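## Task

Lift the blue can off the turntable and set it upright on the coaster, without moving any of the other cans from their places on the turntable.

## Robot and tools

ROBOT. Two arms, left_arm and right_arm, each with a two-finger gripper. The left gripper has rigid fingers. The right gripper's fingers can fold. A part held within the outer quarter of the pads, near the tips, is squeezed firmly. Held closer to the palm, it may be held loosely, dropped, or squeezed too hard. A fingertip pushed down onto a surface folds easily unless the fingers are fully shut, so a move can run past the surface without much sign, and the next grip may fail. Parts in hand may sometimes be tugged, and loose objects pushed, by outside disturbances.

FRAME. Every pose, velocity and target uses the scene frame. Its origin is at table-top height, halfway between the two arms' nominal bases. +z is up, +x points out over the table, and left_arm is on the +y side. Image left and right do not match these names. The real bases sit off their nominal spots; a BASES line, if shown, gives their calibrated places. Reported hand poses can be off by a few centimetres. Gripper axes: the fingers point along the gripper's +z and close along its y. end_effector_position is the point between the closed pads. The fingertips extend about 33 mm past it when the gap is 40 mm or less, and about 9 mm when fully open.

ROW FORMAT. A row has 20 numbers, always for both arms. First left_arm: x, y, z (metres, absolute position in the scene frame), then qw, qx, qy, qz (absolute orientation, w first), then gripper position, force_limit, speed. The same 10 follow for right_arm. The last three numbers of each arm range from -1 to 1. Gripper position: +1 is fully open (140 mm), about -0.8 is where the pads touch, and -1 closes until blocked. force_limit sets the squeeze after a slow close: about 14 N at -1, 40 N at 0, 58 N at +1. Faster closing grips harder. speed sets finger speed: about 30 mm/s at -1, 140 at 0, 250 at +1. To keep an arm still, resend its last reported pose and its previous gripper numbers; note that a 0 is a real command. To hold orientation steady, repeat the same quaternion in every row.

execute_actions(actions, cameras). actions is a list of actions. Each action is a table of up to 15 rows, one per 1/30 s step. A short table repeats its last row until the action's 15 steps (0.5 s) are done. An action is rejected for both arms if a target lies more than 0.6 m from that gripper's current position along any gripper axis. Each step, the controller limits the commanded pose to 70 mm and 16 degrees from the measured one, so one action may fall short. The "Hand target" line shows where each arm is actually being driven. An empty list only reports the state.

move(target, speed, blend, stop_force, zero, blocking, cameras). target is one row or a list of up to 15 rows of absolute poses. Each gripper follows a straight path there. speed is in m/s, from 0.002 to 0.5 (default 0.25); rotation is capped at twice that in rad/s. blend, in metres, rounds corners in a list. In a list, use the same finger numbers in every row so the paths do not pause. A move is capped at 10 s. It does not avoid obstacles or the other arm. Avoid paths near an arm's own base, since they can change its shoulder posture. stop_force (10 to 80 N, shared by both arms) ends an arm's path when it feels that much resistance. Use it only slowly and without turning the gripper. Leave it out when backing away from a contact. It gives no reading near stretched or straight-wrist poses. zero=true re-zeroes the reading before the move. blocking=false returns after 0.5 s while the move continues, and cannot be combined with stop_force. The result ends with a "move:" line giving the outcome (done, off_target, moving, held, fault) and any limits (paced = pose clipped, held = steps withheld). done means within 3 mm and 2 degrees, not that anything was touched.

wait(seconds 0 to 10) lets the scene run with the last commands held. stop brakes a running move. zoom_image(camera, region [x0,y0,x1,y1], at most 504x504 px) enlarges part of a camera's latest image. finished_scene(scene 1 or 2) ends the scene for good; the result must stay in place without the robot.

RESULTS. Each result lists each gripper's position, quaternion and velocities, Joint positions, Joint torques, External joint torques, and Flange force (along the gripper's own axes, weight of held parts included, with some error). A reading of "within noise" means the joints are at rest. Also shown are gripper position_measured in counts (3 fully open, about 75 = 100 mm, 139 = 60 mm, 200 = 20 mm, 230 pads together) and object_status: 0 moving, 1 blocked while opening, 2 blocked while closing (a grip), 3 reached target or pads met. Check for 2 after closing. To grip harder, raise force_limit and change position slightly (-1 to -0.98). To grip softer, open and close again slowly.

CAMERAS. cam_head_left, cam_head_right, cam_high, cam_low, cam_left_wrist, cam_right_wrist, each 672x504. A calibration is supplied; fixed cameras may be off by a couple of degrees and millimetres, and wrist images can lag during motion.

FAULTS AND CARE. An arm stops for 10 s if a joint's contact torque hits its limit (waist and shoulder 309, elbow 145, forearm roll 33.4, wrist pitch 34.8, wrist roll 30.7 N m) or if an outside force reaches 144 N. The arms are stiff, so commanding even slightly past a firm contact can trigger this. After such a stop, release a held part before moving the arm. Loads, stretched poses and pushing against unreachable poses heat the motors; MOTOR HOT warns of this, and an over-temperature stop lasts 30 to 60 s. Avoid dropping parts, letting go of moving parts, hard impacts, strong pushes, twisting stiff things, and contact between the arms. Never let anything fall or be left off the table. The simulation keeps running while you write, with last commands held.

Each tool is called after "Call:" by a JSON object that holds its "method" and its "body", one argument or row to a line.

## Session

Call:
{"method": "execute_actions", "body": {
  "actions": []
}}

Scene clock: 0.00 s.
left_arm: end_effector_position=(+0.6000, -0.0468, +0.3072) position_measured=3 object_status=3 end_effector_quat_wxyz=(-0.106, +0.861, +0.197, +0.457) | right_arm: end_effector_position=(+0.3834, -0.3176, +0.3168) position_measured=3 object_status=3 end_effector_quat_wxyz=(-0.403, +0.401, +0.808, +0.155)
Joint positions: left_arm=[-1.106 0.479 1.476 1.028 1.307 -0.288] | right_arm=[0.303 0.141 1.876 0.767 1.622 -0.543]
Joint velocities: within noise
Joint torques (N m): no reading
External joint torques (N m): no reading
Flange force (N): no reading
Hand target: left_arm +0.6000, -0.0468, +0.3072; -0.106, +0.861, +0.197, +0.457 | right_arm +0.3834, -0.3176, +0.3168; -0.403, +0.401, +0.808, +0.155
Tool commands: left_gripper/position=+1.0 left_gripper/force_limit=+1.0 left_gripper/speed=+1.0 right_gripper/position=+1.0 right_gripper/force_limit=+1.0 right_gripper/speed=+1.0
camera_calibration:
cam_left_wrist: T_world_to_cam=[[0.415918, -0.909395, -0.00352905, -0.285605], [-0.741115, -0.3367, -0.580845, 0.610619], [0.527029, 0.2442, -0.814006, 0.0937204], [0, 0, 0, 1]] pos_world=[0.521934, -0.0770186, 0.429956]
cam_right_wrist: T_world_to_cam=[[0.791043, 0.606441, -0.0804992, -0.0779844], [0.489394, -0.706269, -0.511544, -0.245113], [-0.367076, 0.365258, -0.855478, 0.671371], [0, 0, 0, 1]] pos_world=[0.42809, -0.371046, 0.442679]

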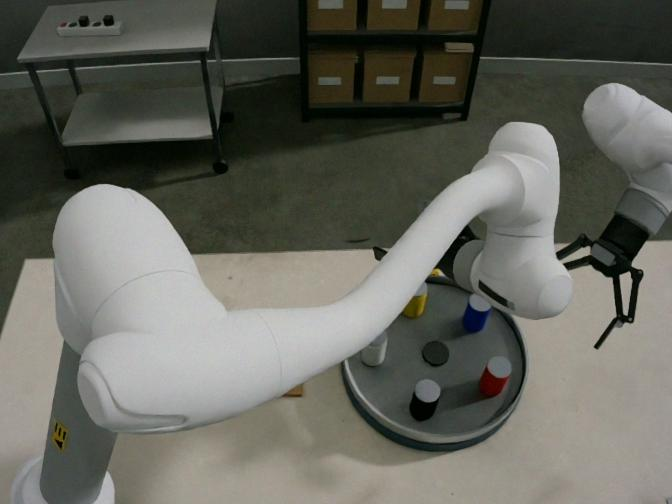

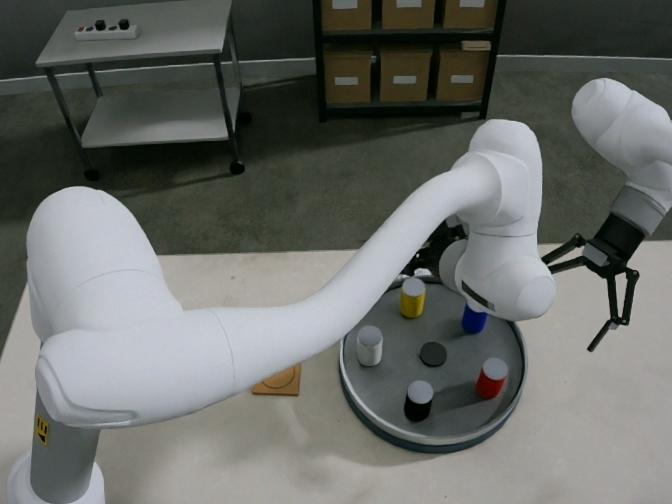

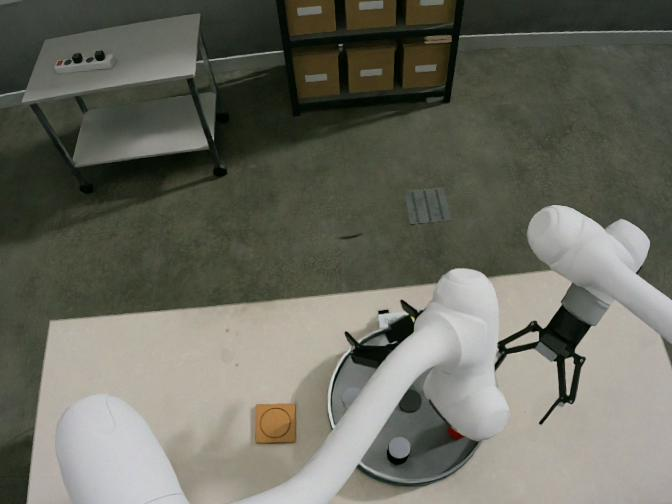

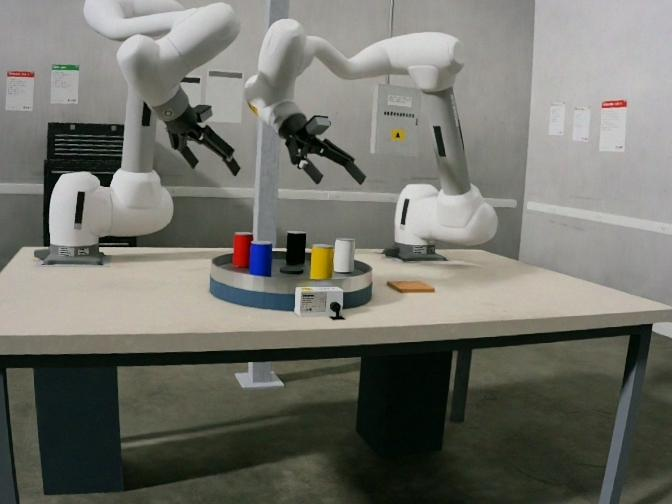

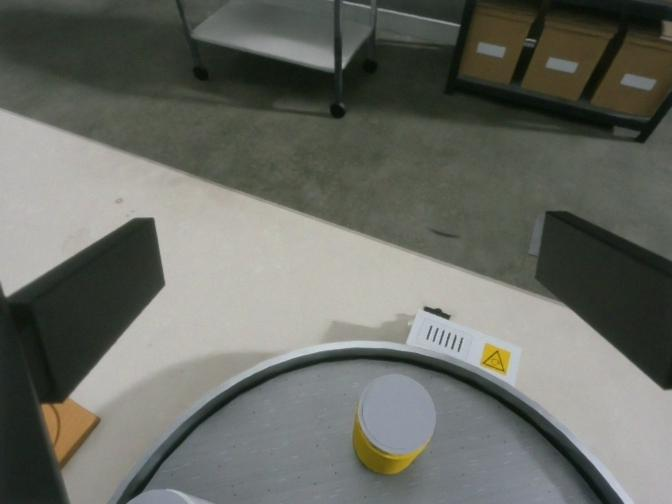

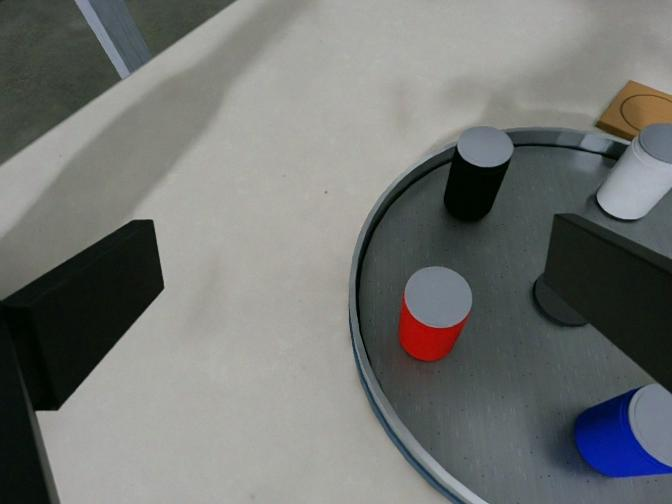

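Call:
{"method": "wait", "body": {
  "seconds": 0.5,
  "cameras": ["cam_head_left", "cam_right_wrist"]
}}

Call:
{"method": "wait", "body": {
  "seconds": 0.5,
  "cameras": ["cam_head_left", "cam_right_wrist"]
}}

Call:
{"method": "wait", "body": {
  "seconds": 0.5,
  "cameras": ["cam_head_left", "cam_right_wrist"]
}}

Scene clock: 0.77 s.
left_arm: end_effector_position=(+0.6000, -0.0468, +0.3072) position_measured=3 object_status=3 end_effector_quat_wxyz=(-0.106, +0.861, +0.197, +0.457) | right_arm: end_effector_position=(+0.3834, -0.3176, +0.3168) position_measured=3 object_status=3 end_effector_quat_wxyz=(-0.403, +0.401, +0.808, +0.155)
Joint positions: left_arm=[-1.106 0.479 1.476 1.028 1.307 -0.288] | right_arm=[0.303 0.141 1.876 0.767 1.622 -0.543]
Joint velocities: within noise
Joint torques (N m): left_arm=[0.03 -88.83 -42.68 4.69 0.56 0.68] | right_arm=[1.48 -58.32 -39.46 5 1.16 -0.29]
External joint torques (N m): left_arm=[-0.12 1.73 2.65 -0.56 0.08 -0.68] | right_arm=[-1.85 5.76 1.3 -0.47 0.11 0.29]
Flange force (N): left_arm=[-4.3 -3.8 1.4] | right_arm=[-7.1 5.2 -1.1]
Hand target: left_arm +0.6000, -0.0468, +0.3072; -0.106, +0.861, +0.197, +0.457 | right_arm +0.3834, -0.3176, +0.3168; -0.403, +0.401, +0.808, +0.155
Tool commands: left_gripper/position=+1.0 left_gripper/force_limit=+1.0 left_gripper/speed=+1.0 right_gripper/position=+1.0 right_gripper/force_limit=+1.0 right_gripper/speed=+1.0
wait: 0.50 s; at rest from the start
camera_calibration:
cam_right_wrist: T_world_to_cam=[[0.791043, 0.606442, -0.0804992, -0.0779842], [0.489394, -0.706269, -0.511544, -0.245113], [-0.367076, 0.365258, -0.855478, 0.671371], [0, 0, 0, 1]] pos_world=[0.42809, -0.371046, 0.442679]
Images, in order (width x height): cam_head_left 672x504, cam_right_wrist 672x504.

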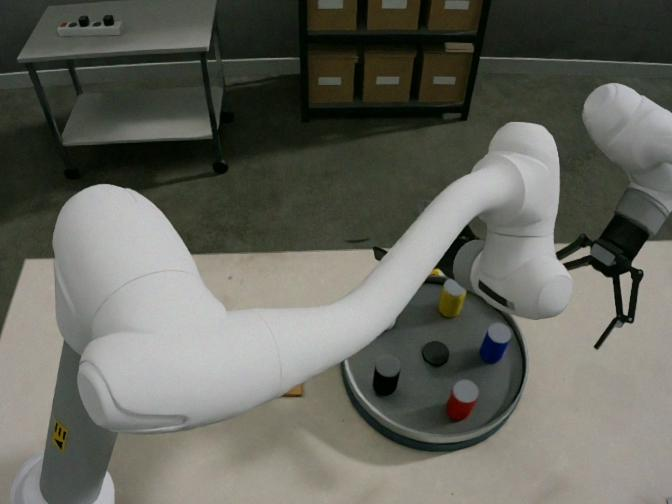

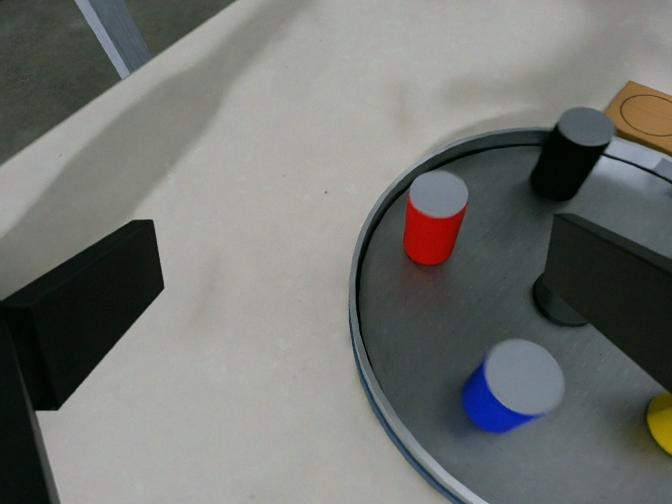

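Scene clock: 1.27 s.
left_arm: end_effector_position=(+0.6000, -0.0468, +0.3072) position_measured=3 object_status=3 end_effector_quat_wxyz=(-0.106, +0.861, +0.197, +0.457) | right_arm: end_effector_position=(+0.3834, -0.3176, +0.3168) position_measured=3 object_status=3 end_effector_quat_wxyz=(-0.403, +0.401, +0.808, +0.155)
Joint positions: left_arm=[-1.106 0.479 1.476 1.028 1.307 -0.288] | right_arm=[0.303 0.141 1.876 0.767 1.622 -0.543]
Joint velocities: within noise
Joint torques (N m): left_arm=[0.37 -89.21 -42.86 4.69 0.59 0.63] | right_arm=[0.52 -58.33 -39.56 5 1.22 -0.3]
External joint torques (N m): left_arm=[-0.87 2.15 2.8 -0.55 0.04 -0.63] | right_arm=[-0.53 5.58 1.34 -0.47 0.05 0.29]
Flange force (N): left_arm=[-5.1 -3.5 0.9] | right_arm=[-5.6 5.8 0.6]
Hand target: left_arm +0.6000, -0.0468, +0.3072; -0.106, +0.861, +0.197, +0.457 | right_arm +0.3834, -0.3176, +0.3168; -0.403, +0.401, +0.808, +0.155
Tool commands: left_gripper/position=+1.0 left_gripper/force_limit=+1.0 left_gripper/speed=+1.0 right_gripper/position=+1.0 right_gripper/force_limit=+1.0 right_gripper/speed=+1.0
wait: 0.50 s; at rest by 0.17 s
camera_calibration:
cam_right_wrist: T_world_to_cam=[[0.791043, 0.606442, -0.0804994, -0.0779841], [0.489394, -0.706269, -0.511544, -0.245113], [-0.367076, 0.365258, -0.855478, 0.671371], [0, 0, 0, 1]] pos_world=[0.42809, -0.371046, 0.442679]
Images, in order (width x height): cam_head_left 672x504, cam_right_wrist 672x504.

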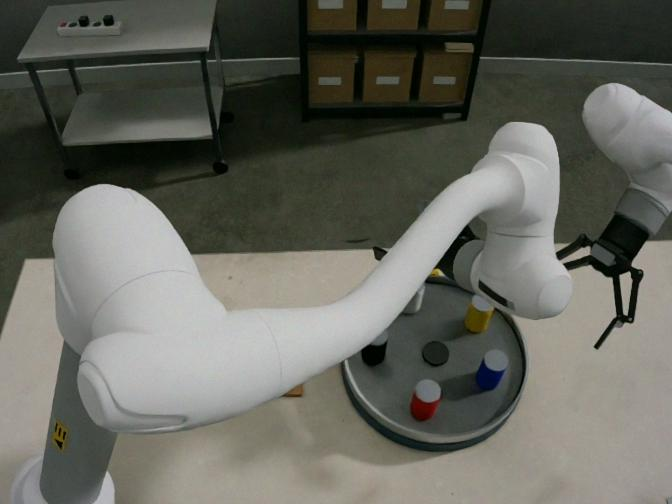

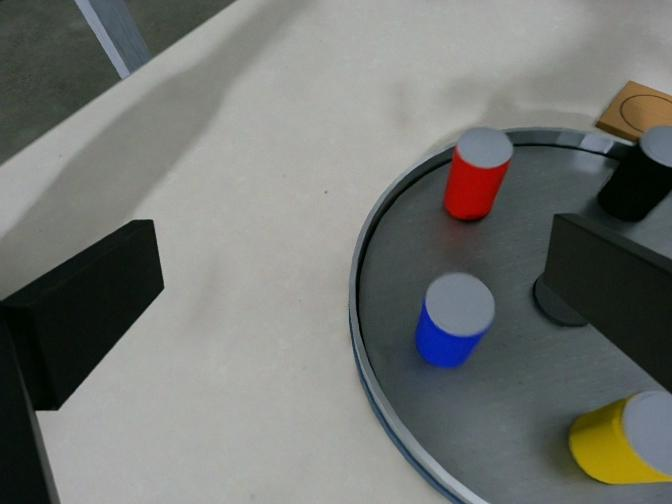

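Scene clock: 1.77 s.
left_arm: end_effector_position=(+0.6000, -0.0468, +0.3072) position_measured=3 object_status=3 end_effector_quat_wxyz=(-0.106, +0.861, +0.197, +0.457) | right_arm: end_effector_position=(+0.3834, -0.3176, +0.3168) position_measured=3 object_status=3 end_effector_quat_wxyz=(-0.403, +0.401, +0.808, +0.155)
Joint positions: left_arm=[-1.106 0.479 1.476 1.028 1.307 -0.288] | right_arm=[0.303 0.141 1.876 0.767 1.622 -0.543]
Joint velocities: within noise
Joint torques (N m): left_arm=[0.6 -89.04 -42.78 4.7 0.55 0.62] | right_arm=[1.27 -57.77 -39.57 4.97 1.15 -0.3]
External joint torques (N m): left_arm=[-0.62 1.91 2.77 -0.58 0.09 -0.62] | right_arm=[-1.4 5.15 1.36 -0.44 0.11 0.3]
Flange force (N): left_arm=[-4.7 -3.8 1.0] | right_arm=[-6.1 4.5 -0.5]
Hand target: left_arm +0.6000, -0.0468, +0.3072; -0.106, +0.861, +0.197, +0.457 | right_arm +0.3834, -0.3176, +0.3168; -0.403, +0.401, +0.808, +0.155
Tool commands: left_gripper/position=+1.0 left_gripper/force_limit=+1.0 left_gripper/speed=+1.0 right_gripper/position=+1.0 right_gripper/force_limit=+1.0 right_gripper/speed=+1.0
wait: 0.50 s; at rest by 0.17 s
camera_calibration:
cam_right_wrist: T_world_to_cam=[[0.791043, 0.606442, -0.0804993, -0.0779841], [0.489394, -0.706269, -0.511544, -0.245113], [-0.367076, 0.365257, -0.855478, 0.671371], [0, 0, 0, 1]] pos_world=[0.42809, -0.371046, 0.442679]
Images, in order (width x height): cam_head_left 672x504, cam_right_wrist 672x504.

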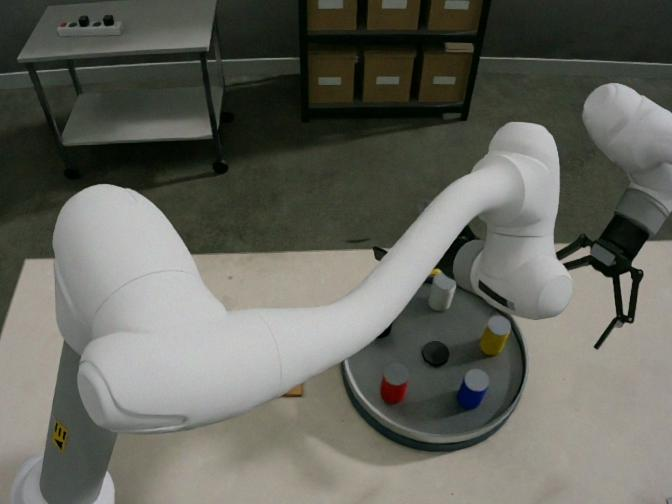

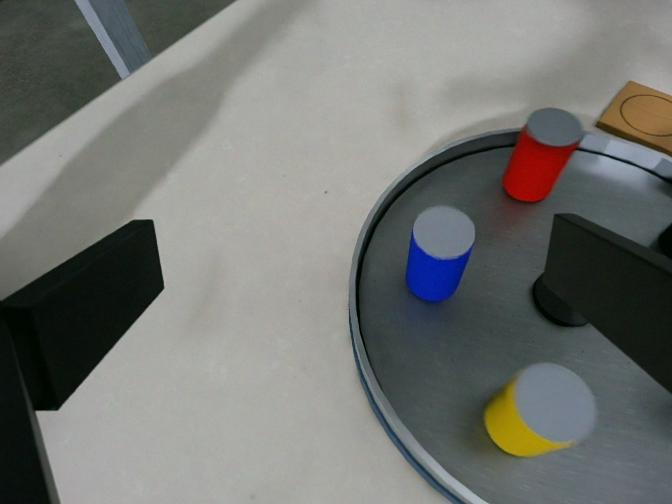

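Call:
{"method": "move", "body": {
  "target": [
    [0.4800,0.0200,0.2200,0,1,0,0,0.366,-1,0,0.3834,-0.3176,0.3168,-0.403,0.401,0.808,0.155,1,1,1]
  ],
  "speed": 0.3
}}

Call:
{"method": "wait", "body": {
  "seconds": 0.5,
  "cameras": ["cam_left_wrist", "cam_head_left"]
}}

Call:
{"method": "wait", "body": {
  "seconds": 0.5,
  "cameras": ["cam_left_wrist", "cam_head_left"]
}}

Call:
{"method": "wait", "body": {
  "seconds": 0.5,
  "cameras": ["cam_left_wrist", "cam_head_left"]
}}

Scene clock: 4.47 s.
left_arm: end_effector_position=(+0.4800, +0.0200, +0.2200) position_measured=83 object_status=3 end_effector_quat_wxyz=(+0.000, +1.000, +0.000, +0.000) | right_arm: end_effector_position=(+0.3834, -0.3176, +0.3168) position_measured=3 object_status=3 end_effector_quat_wxyz=(-0.403, +0.401, +0.808, +0.155)
Joint positions: left_arm=[-0.826 0.353 1.549 0 1.24 0.798] | right_arm=[0.303 0.14 1.876 0.767 1.622 -0.544]
Joint velocities: within noise
Joint torques (N m): left_arm=[0.03 -76.16 -42.11 4.47 -0.14 0.66] | right_arm=[0.67 -58.11 -39.38 4.96 1.22 -0.25]
External joint torques (N m): left_arm=[-0.1 1.4 2.72 -0.4 0.1 -0.66] | right_arm=[-0.9 5.61 1.2 -0.42 0.04 0.24]
Flange force (N): left_arm=[-3.4 -1.7 3.7] | right_arm=[-6.0 5.8 0.0]
Hand target: left_arm +0.4800, +0.0200, +0.2200; +0.000, +1.000, +0.000, +0.000 | right_arm +0.3834, -0.3176, +0.3168; -0.403, +0.401, +0.808, +0.155
Off the commanded pose: left_arm 0.000 m, 0 deg | right_arm 0.000 m, 0 deg.
move: done
camera_calibration:
cam_left_wrist: T_world_to_cam=[[-0.0140232, -0.999752, 0.0172866, 0.0283107], [-0.93697, 0.0191751, 0.348883, 0.375856], [-0.349128, -0.0113046, -0.937007, 0.52237], [0, 0, 0, 1]] pos_world=[0.534937, 0.0270018, 0.357845]
cam_right_wrist: T_world_to_cam=[[0.79082, 0.606911, -0.0791366, -0.0781607], [0.490553, -0.705836, -0.511032, -0.245559], [-0.366008, 0.365313, -0.855911, 0.671102], [0, 0, 0, 1]] pos_world=[0.4279, -0.371051, 0.44273]

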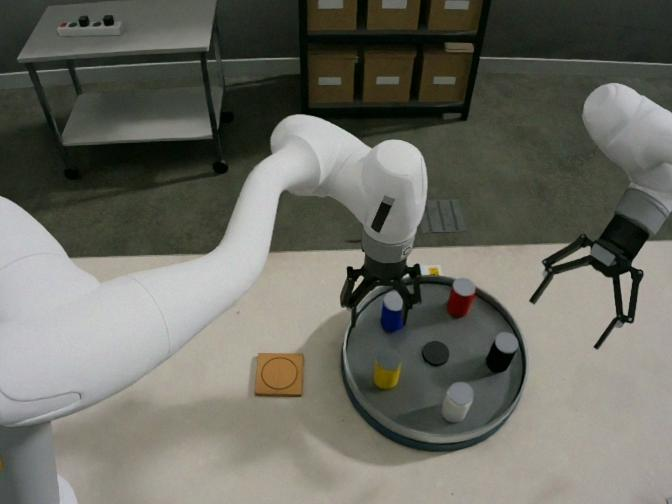

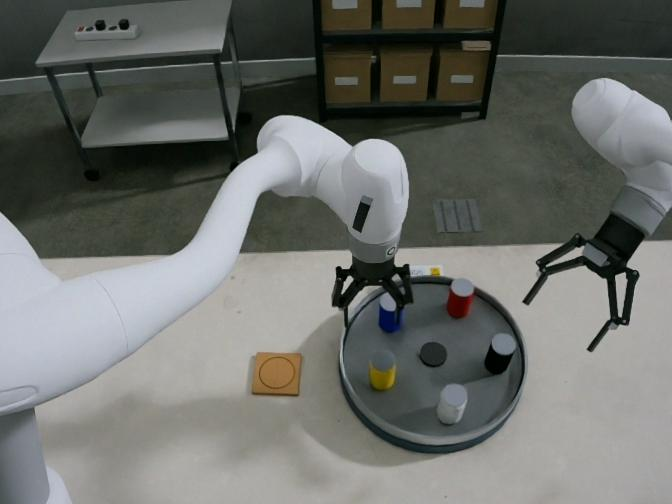

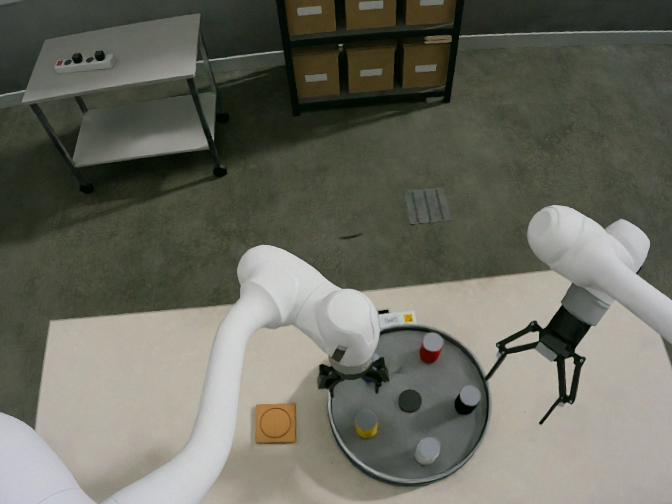

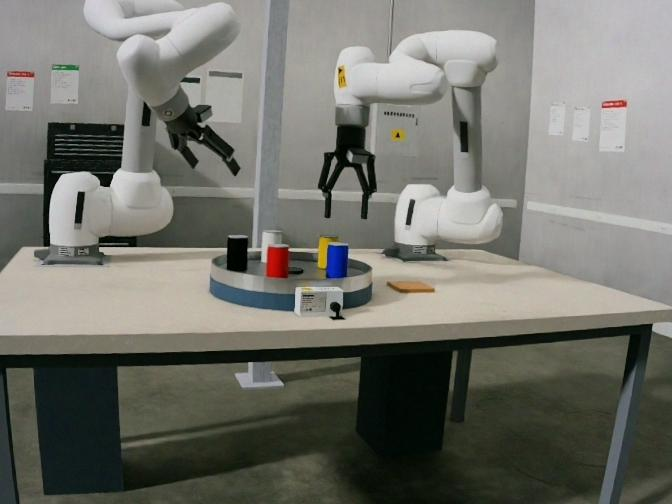

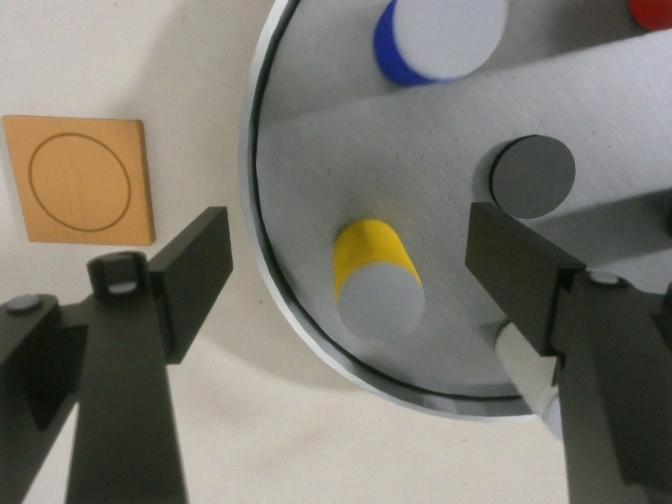

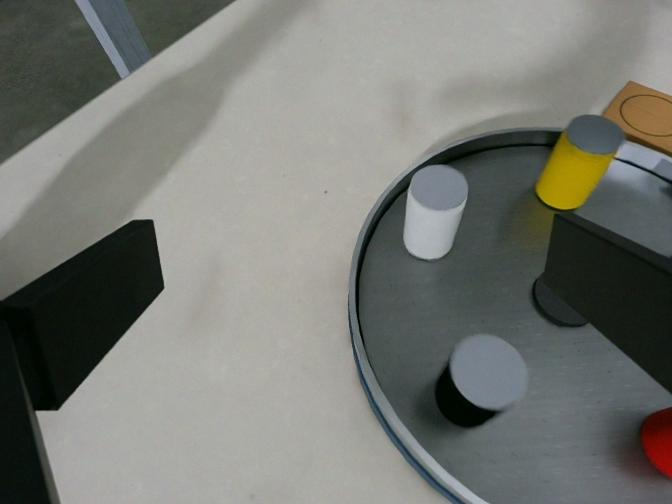

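Scene clock: 4.97 s.
left_arm: end_effector_position=(+0.4800, +0.0200, +0.2200) position_measured=83 object_status=3 end_effector_quat_wxyz=(+0.000, +1.000, +0.000, +0.000) | right_arm: end_effector_position=(+0.3834, -0.3176, +0.3168) position_measured=3 object_status=3 end_effector_quat_wxyz=(-0.403, +0.401, +0.808, +0.155)
Joint positions: left_arm=[-0.826 0.353 1.549 0 1.24 0.798] | right_arm=[0.303 0.14 1.876 0.767 1.622 -0.544]
Joint velocities: within noise
Joint torques (N m): left_arm=[0.33 -76.02 -42.09 4.65 -0.16 0.62] | right_arm=[0.45 -58.16 -39.41 4.98 1.1 -0.31]
External joint torques (N m): left_arm=[-0.7 1.46 2.77 -0.59 0.12 -0.62] | right_arm=[-0.51 5.44 1.16 -0.45 0.16 0.3]
Flange force (N): left_arm=[-4.0 -1.1 3.8] | right_arm=[-5.3 5.8 0.2]
Hand target: left_arm +0.4800, +0.0200, +0.2200; +0.000, +1.000, +0.000, +0.000 | right_arm +0.3834, -0.3176, +0.3168; -0.403, +0.401, +0.808, +0.155
Tool commands: left_gripper/position=+0.366 left_gripper/force_limit=-1.0 left_gripper/speed=+0.0 right_gripper/position=+1.0 right_gripper/force_limit=+1.0 right_gripper/speed=+1.0
Off the commanded pose: left_arm 0.000 m, 0 deg | right_arm 0.000 m, 0 deg.
wait: 0.50 s; at rest by 0.17 s
camera_calibration:
cam_left_wrist: T_world_to_cam=[[-0.0140105, -0.999753, 0.017276, 0.0283237], [-0.936959, 0.0191599, 0.348915, 0.375858], [-0.349159, -0.0112984, -0.936995, 0.522373], [0, 0, 0, 1]] pos_world=[0.534951, 0.0270173, 0.35783]
Images, in order (width x height): cam_head_left 672x504, cam_left_wrist 672x504.

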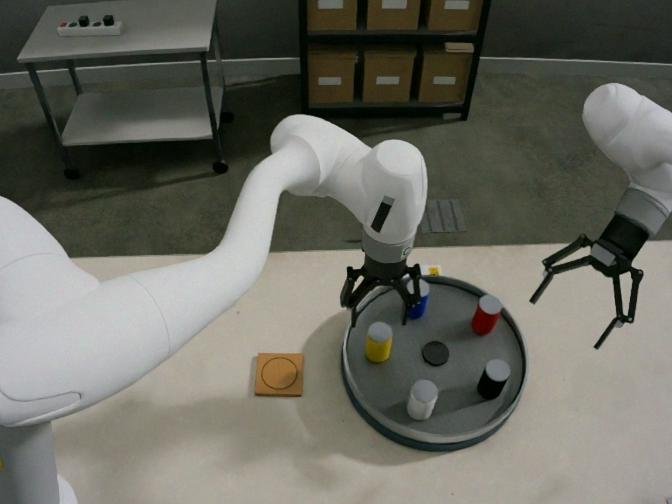

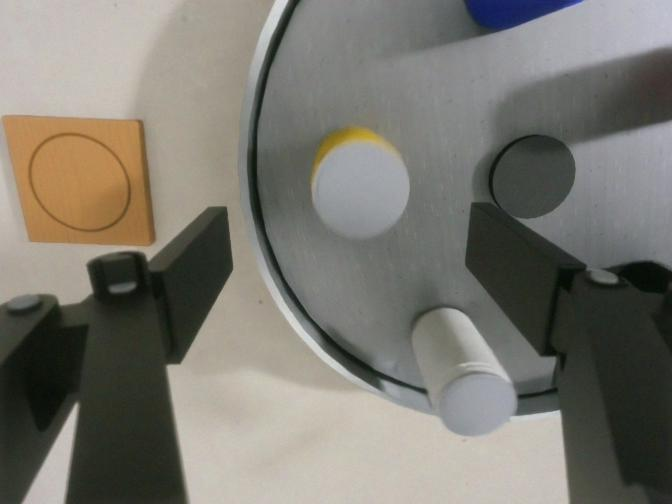

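Scene clock: 5.47 s.
left_arm: end_effector_position=(+0.4800, +0.0200, +0.2200) position_measured=83 object_status=3 end_effector_quat_wxyz=(+0.000, +1.000, +0.000, +0.000) | right_arm: end_effector_position=(+0.3834, -0.3176, +0.3168) position_measured=3 object_status=3 end_effector_quat_wxyz=(-0.403, +0.401, +0.808, +0.155)
Joint positions: left_arm=[-0.826 0.353 1.549 0 1.24 0.798] | right_arm=[0.303 0.14 1.876 0.767 1.622 -0.544]
Joint velocities: within noise
Joint torques (N m): left_arm=[0.41 -75.85 -41.97 4.6 -0.14 0.64] | right_arm=[1.18 -57.81 -39.32 4.99 1.15 -0.3]
External joint torques (N m): left_arm=[-0.52 0.52 2.37 -0.51 0.09 -0.64] | right_arm=[-1.13 5.16 1.18 -0.47 0.12 0.3]
Flange force (N): left_arm=[-4.3 -1.7 2.9] | right_arm=[-5.8 5.0 -0.4]
Hand target: left_arm +0.4800, +0.0200, +0.2200; +0.000, +1.000, +0.000, +0.000 | right_arm +0.3834, -0.3176, +0.3168; -0.403, +0.401, +0.808, +0.155
Tool commands: left_gripper/position=+0.366 left_gripper/force_limit=-1.0 left_gripper/speed=+0.0 right_gripper/position=+1.0 right_gripper/force_limit=+1.0 right_gripper/speed=+1.0
Off the commanded pose: left_arm 0.000 m, 0 deg | right_arm 0.000 m, 0 deg.
wait: 0.50 s; at rest by 0.17 s
camera_calibration:
cam_left_wrist: T_world_to_cam=[[-0.0140105, -0.999753, 0.017276, 0.0283238], [-0.936959, 0.0191599, 0.348915, 0.375858], [-0.349159, -0.0112984, -0.936995, 0.522373], [0, 0, 0, 1]] pos_world=[0.534951, 0.0270174, 0.35783]
Images, in order (width x height): cam_head_left 672x504, cam_left_wrist 672x504.

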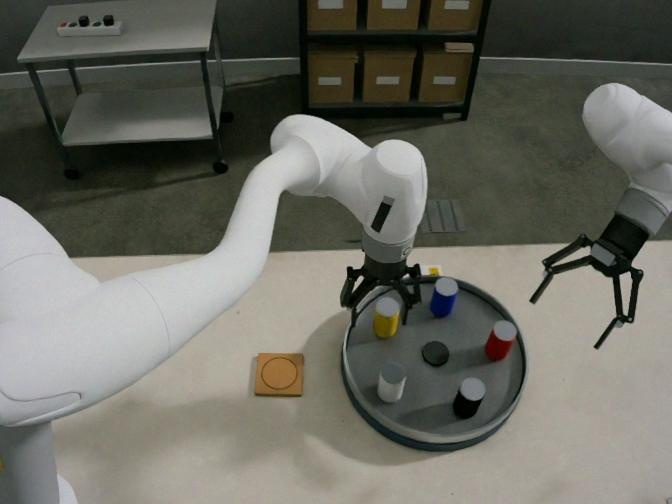

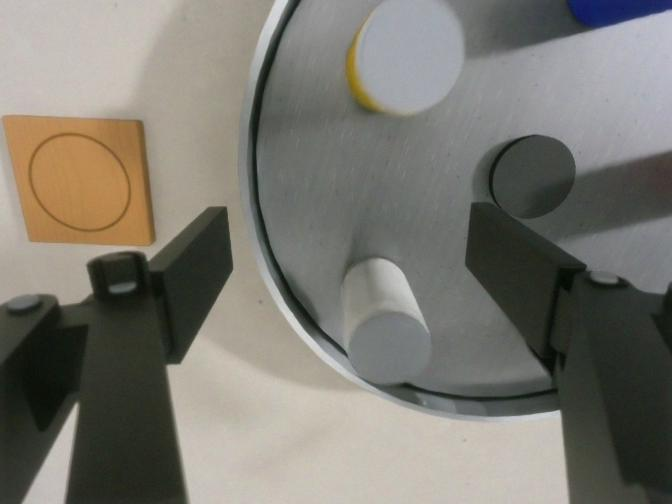

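Scene clock: 5.97 s.
left_arm: end_effector_position=(+0.4800, +0.0200, +0.2200) position_measured=83 object_status=3 end_effector_quat_wxyz=(+0.000, +1.000, +0.000, +0.000) | right_arm: end_effector_position=(+0.3834, -0.3176, +0.3168) position_measured=3 object_status=3 end_effector_quat_wxyz=(-0.403, +0.401, +0.808, +0.155)
Joint positions: left_arm=[-0.826 0.353 1.549 0 1.24 0.798] | right_arm=[0.303 0.14 1.876 0.767 1.622 -0.544]
Joint velocities: within noise
Joint torques (N m): left_arm=[0.25 -76.03 -42.03 4.59 -0.14 0.65] | right_arm=[0.53 -57.79 -39.33 4.99 1.21 -0.29]
External joint torques (N m): left_arm=[-0.15 0.91 2.57 -0.52 0.1 -0.65] | right_arm=[-0.65 5.31 1.27 -0.48 0.05 0.29]
Flange force (N): left_arm=[-3.8 -1.9 3.3] | right_arm=[-5.5 5.4 0.4]
Hand target: left_arm +0.4800, +0.0200, +0.2200; +0.000, +1.000, +0.000, +0.000 | right_arm +0.3834, -0.3176, +0.3168; -0.403, +0.401, +0.808, +0.155
Tool commands: left_gripper/position=+0.366 left_gripper/force_limit=-1.0 left_gripper/speed=+0.0 right_gripper/position=+1.0 right_gripper/force_limit=+1.0 right_gripper/speed=+1.0
Off the commanded pose: left_arm 0.000 m, 0 deg | right_arm 0.000 m, 0 deg.
wait: 0.50 s; at rest by 0.17 s
camera_calibration:
cam_left_wrist: T_world_to_cam=[[-0.0140105, -0.999753, 0.0172759, 0.0283237], [-0.936959, 0.0191598, 0.348915, 0.375858], [-0.349159, -0.0112984, -0.936995, 0.522373], [0, 0, 0, 1]] pos_world=[0.534951, 0.0270174, 0.35783]
Images, in order (width x height): cam_head_left 672x504, cam_left_wrist 672x504.

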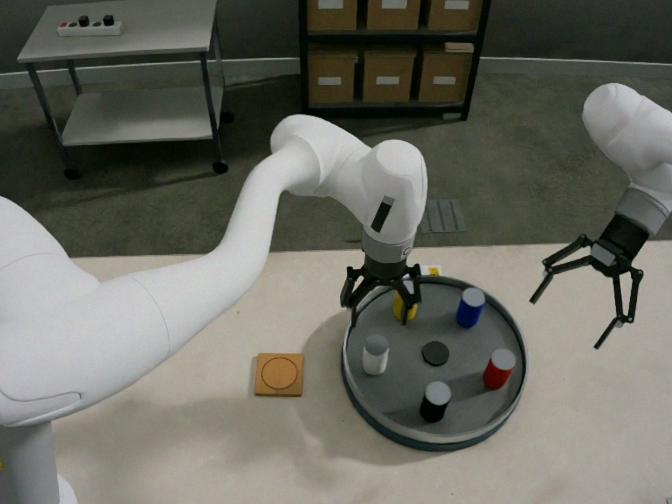

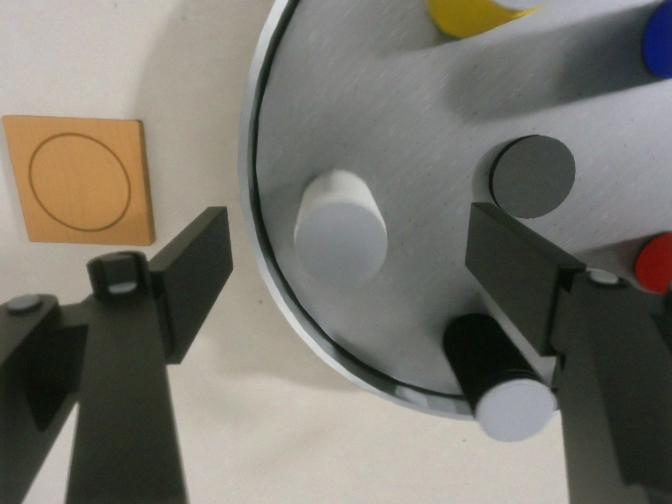

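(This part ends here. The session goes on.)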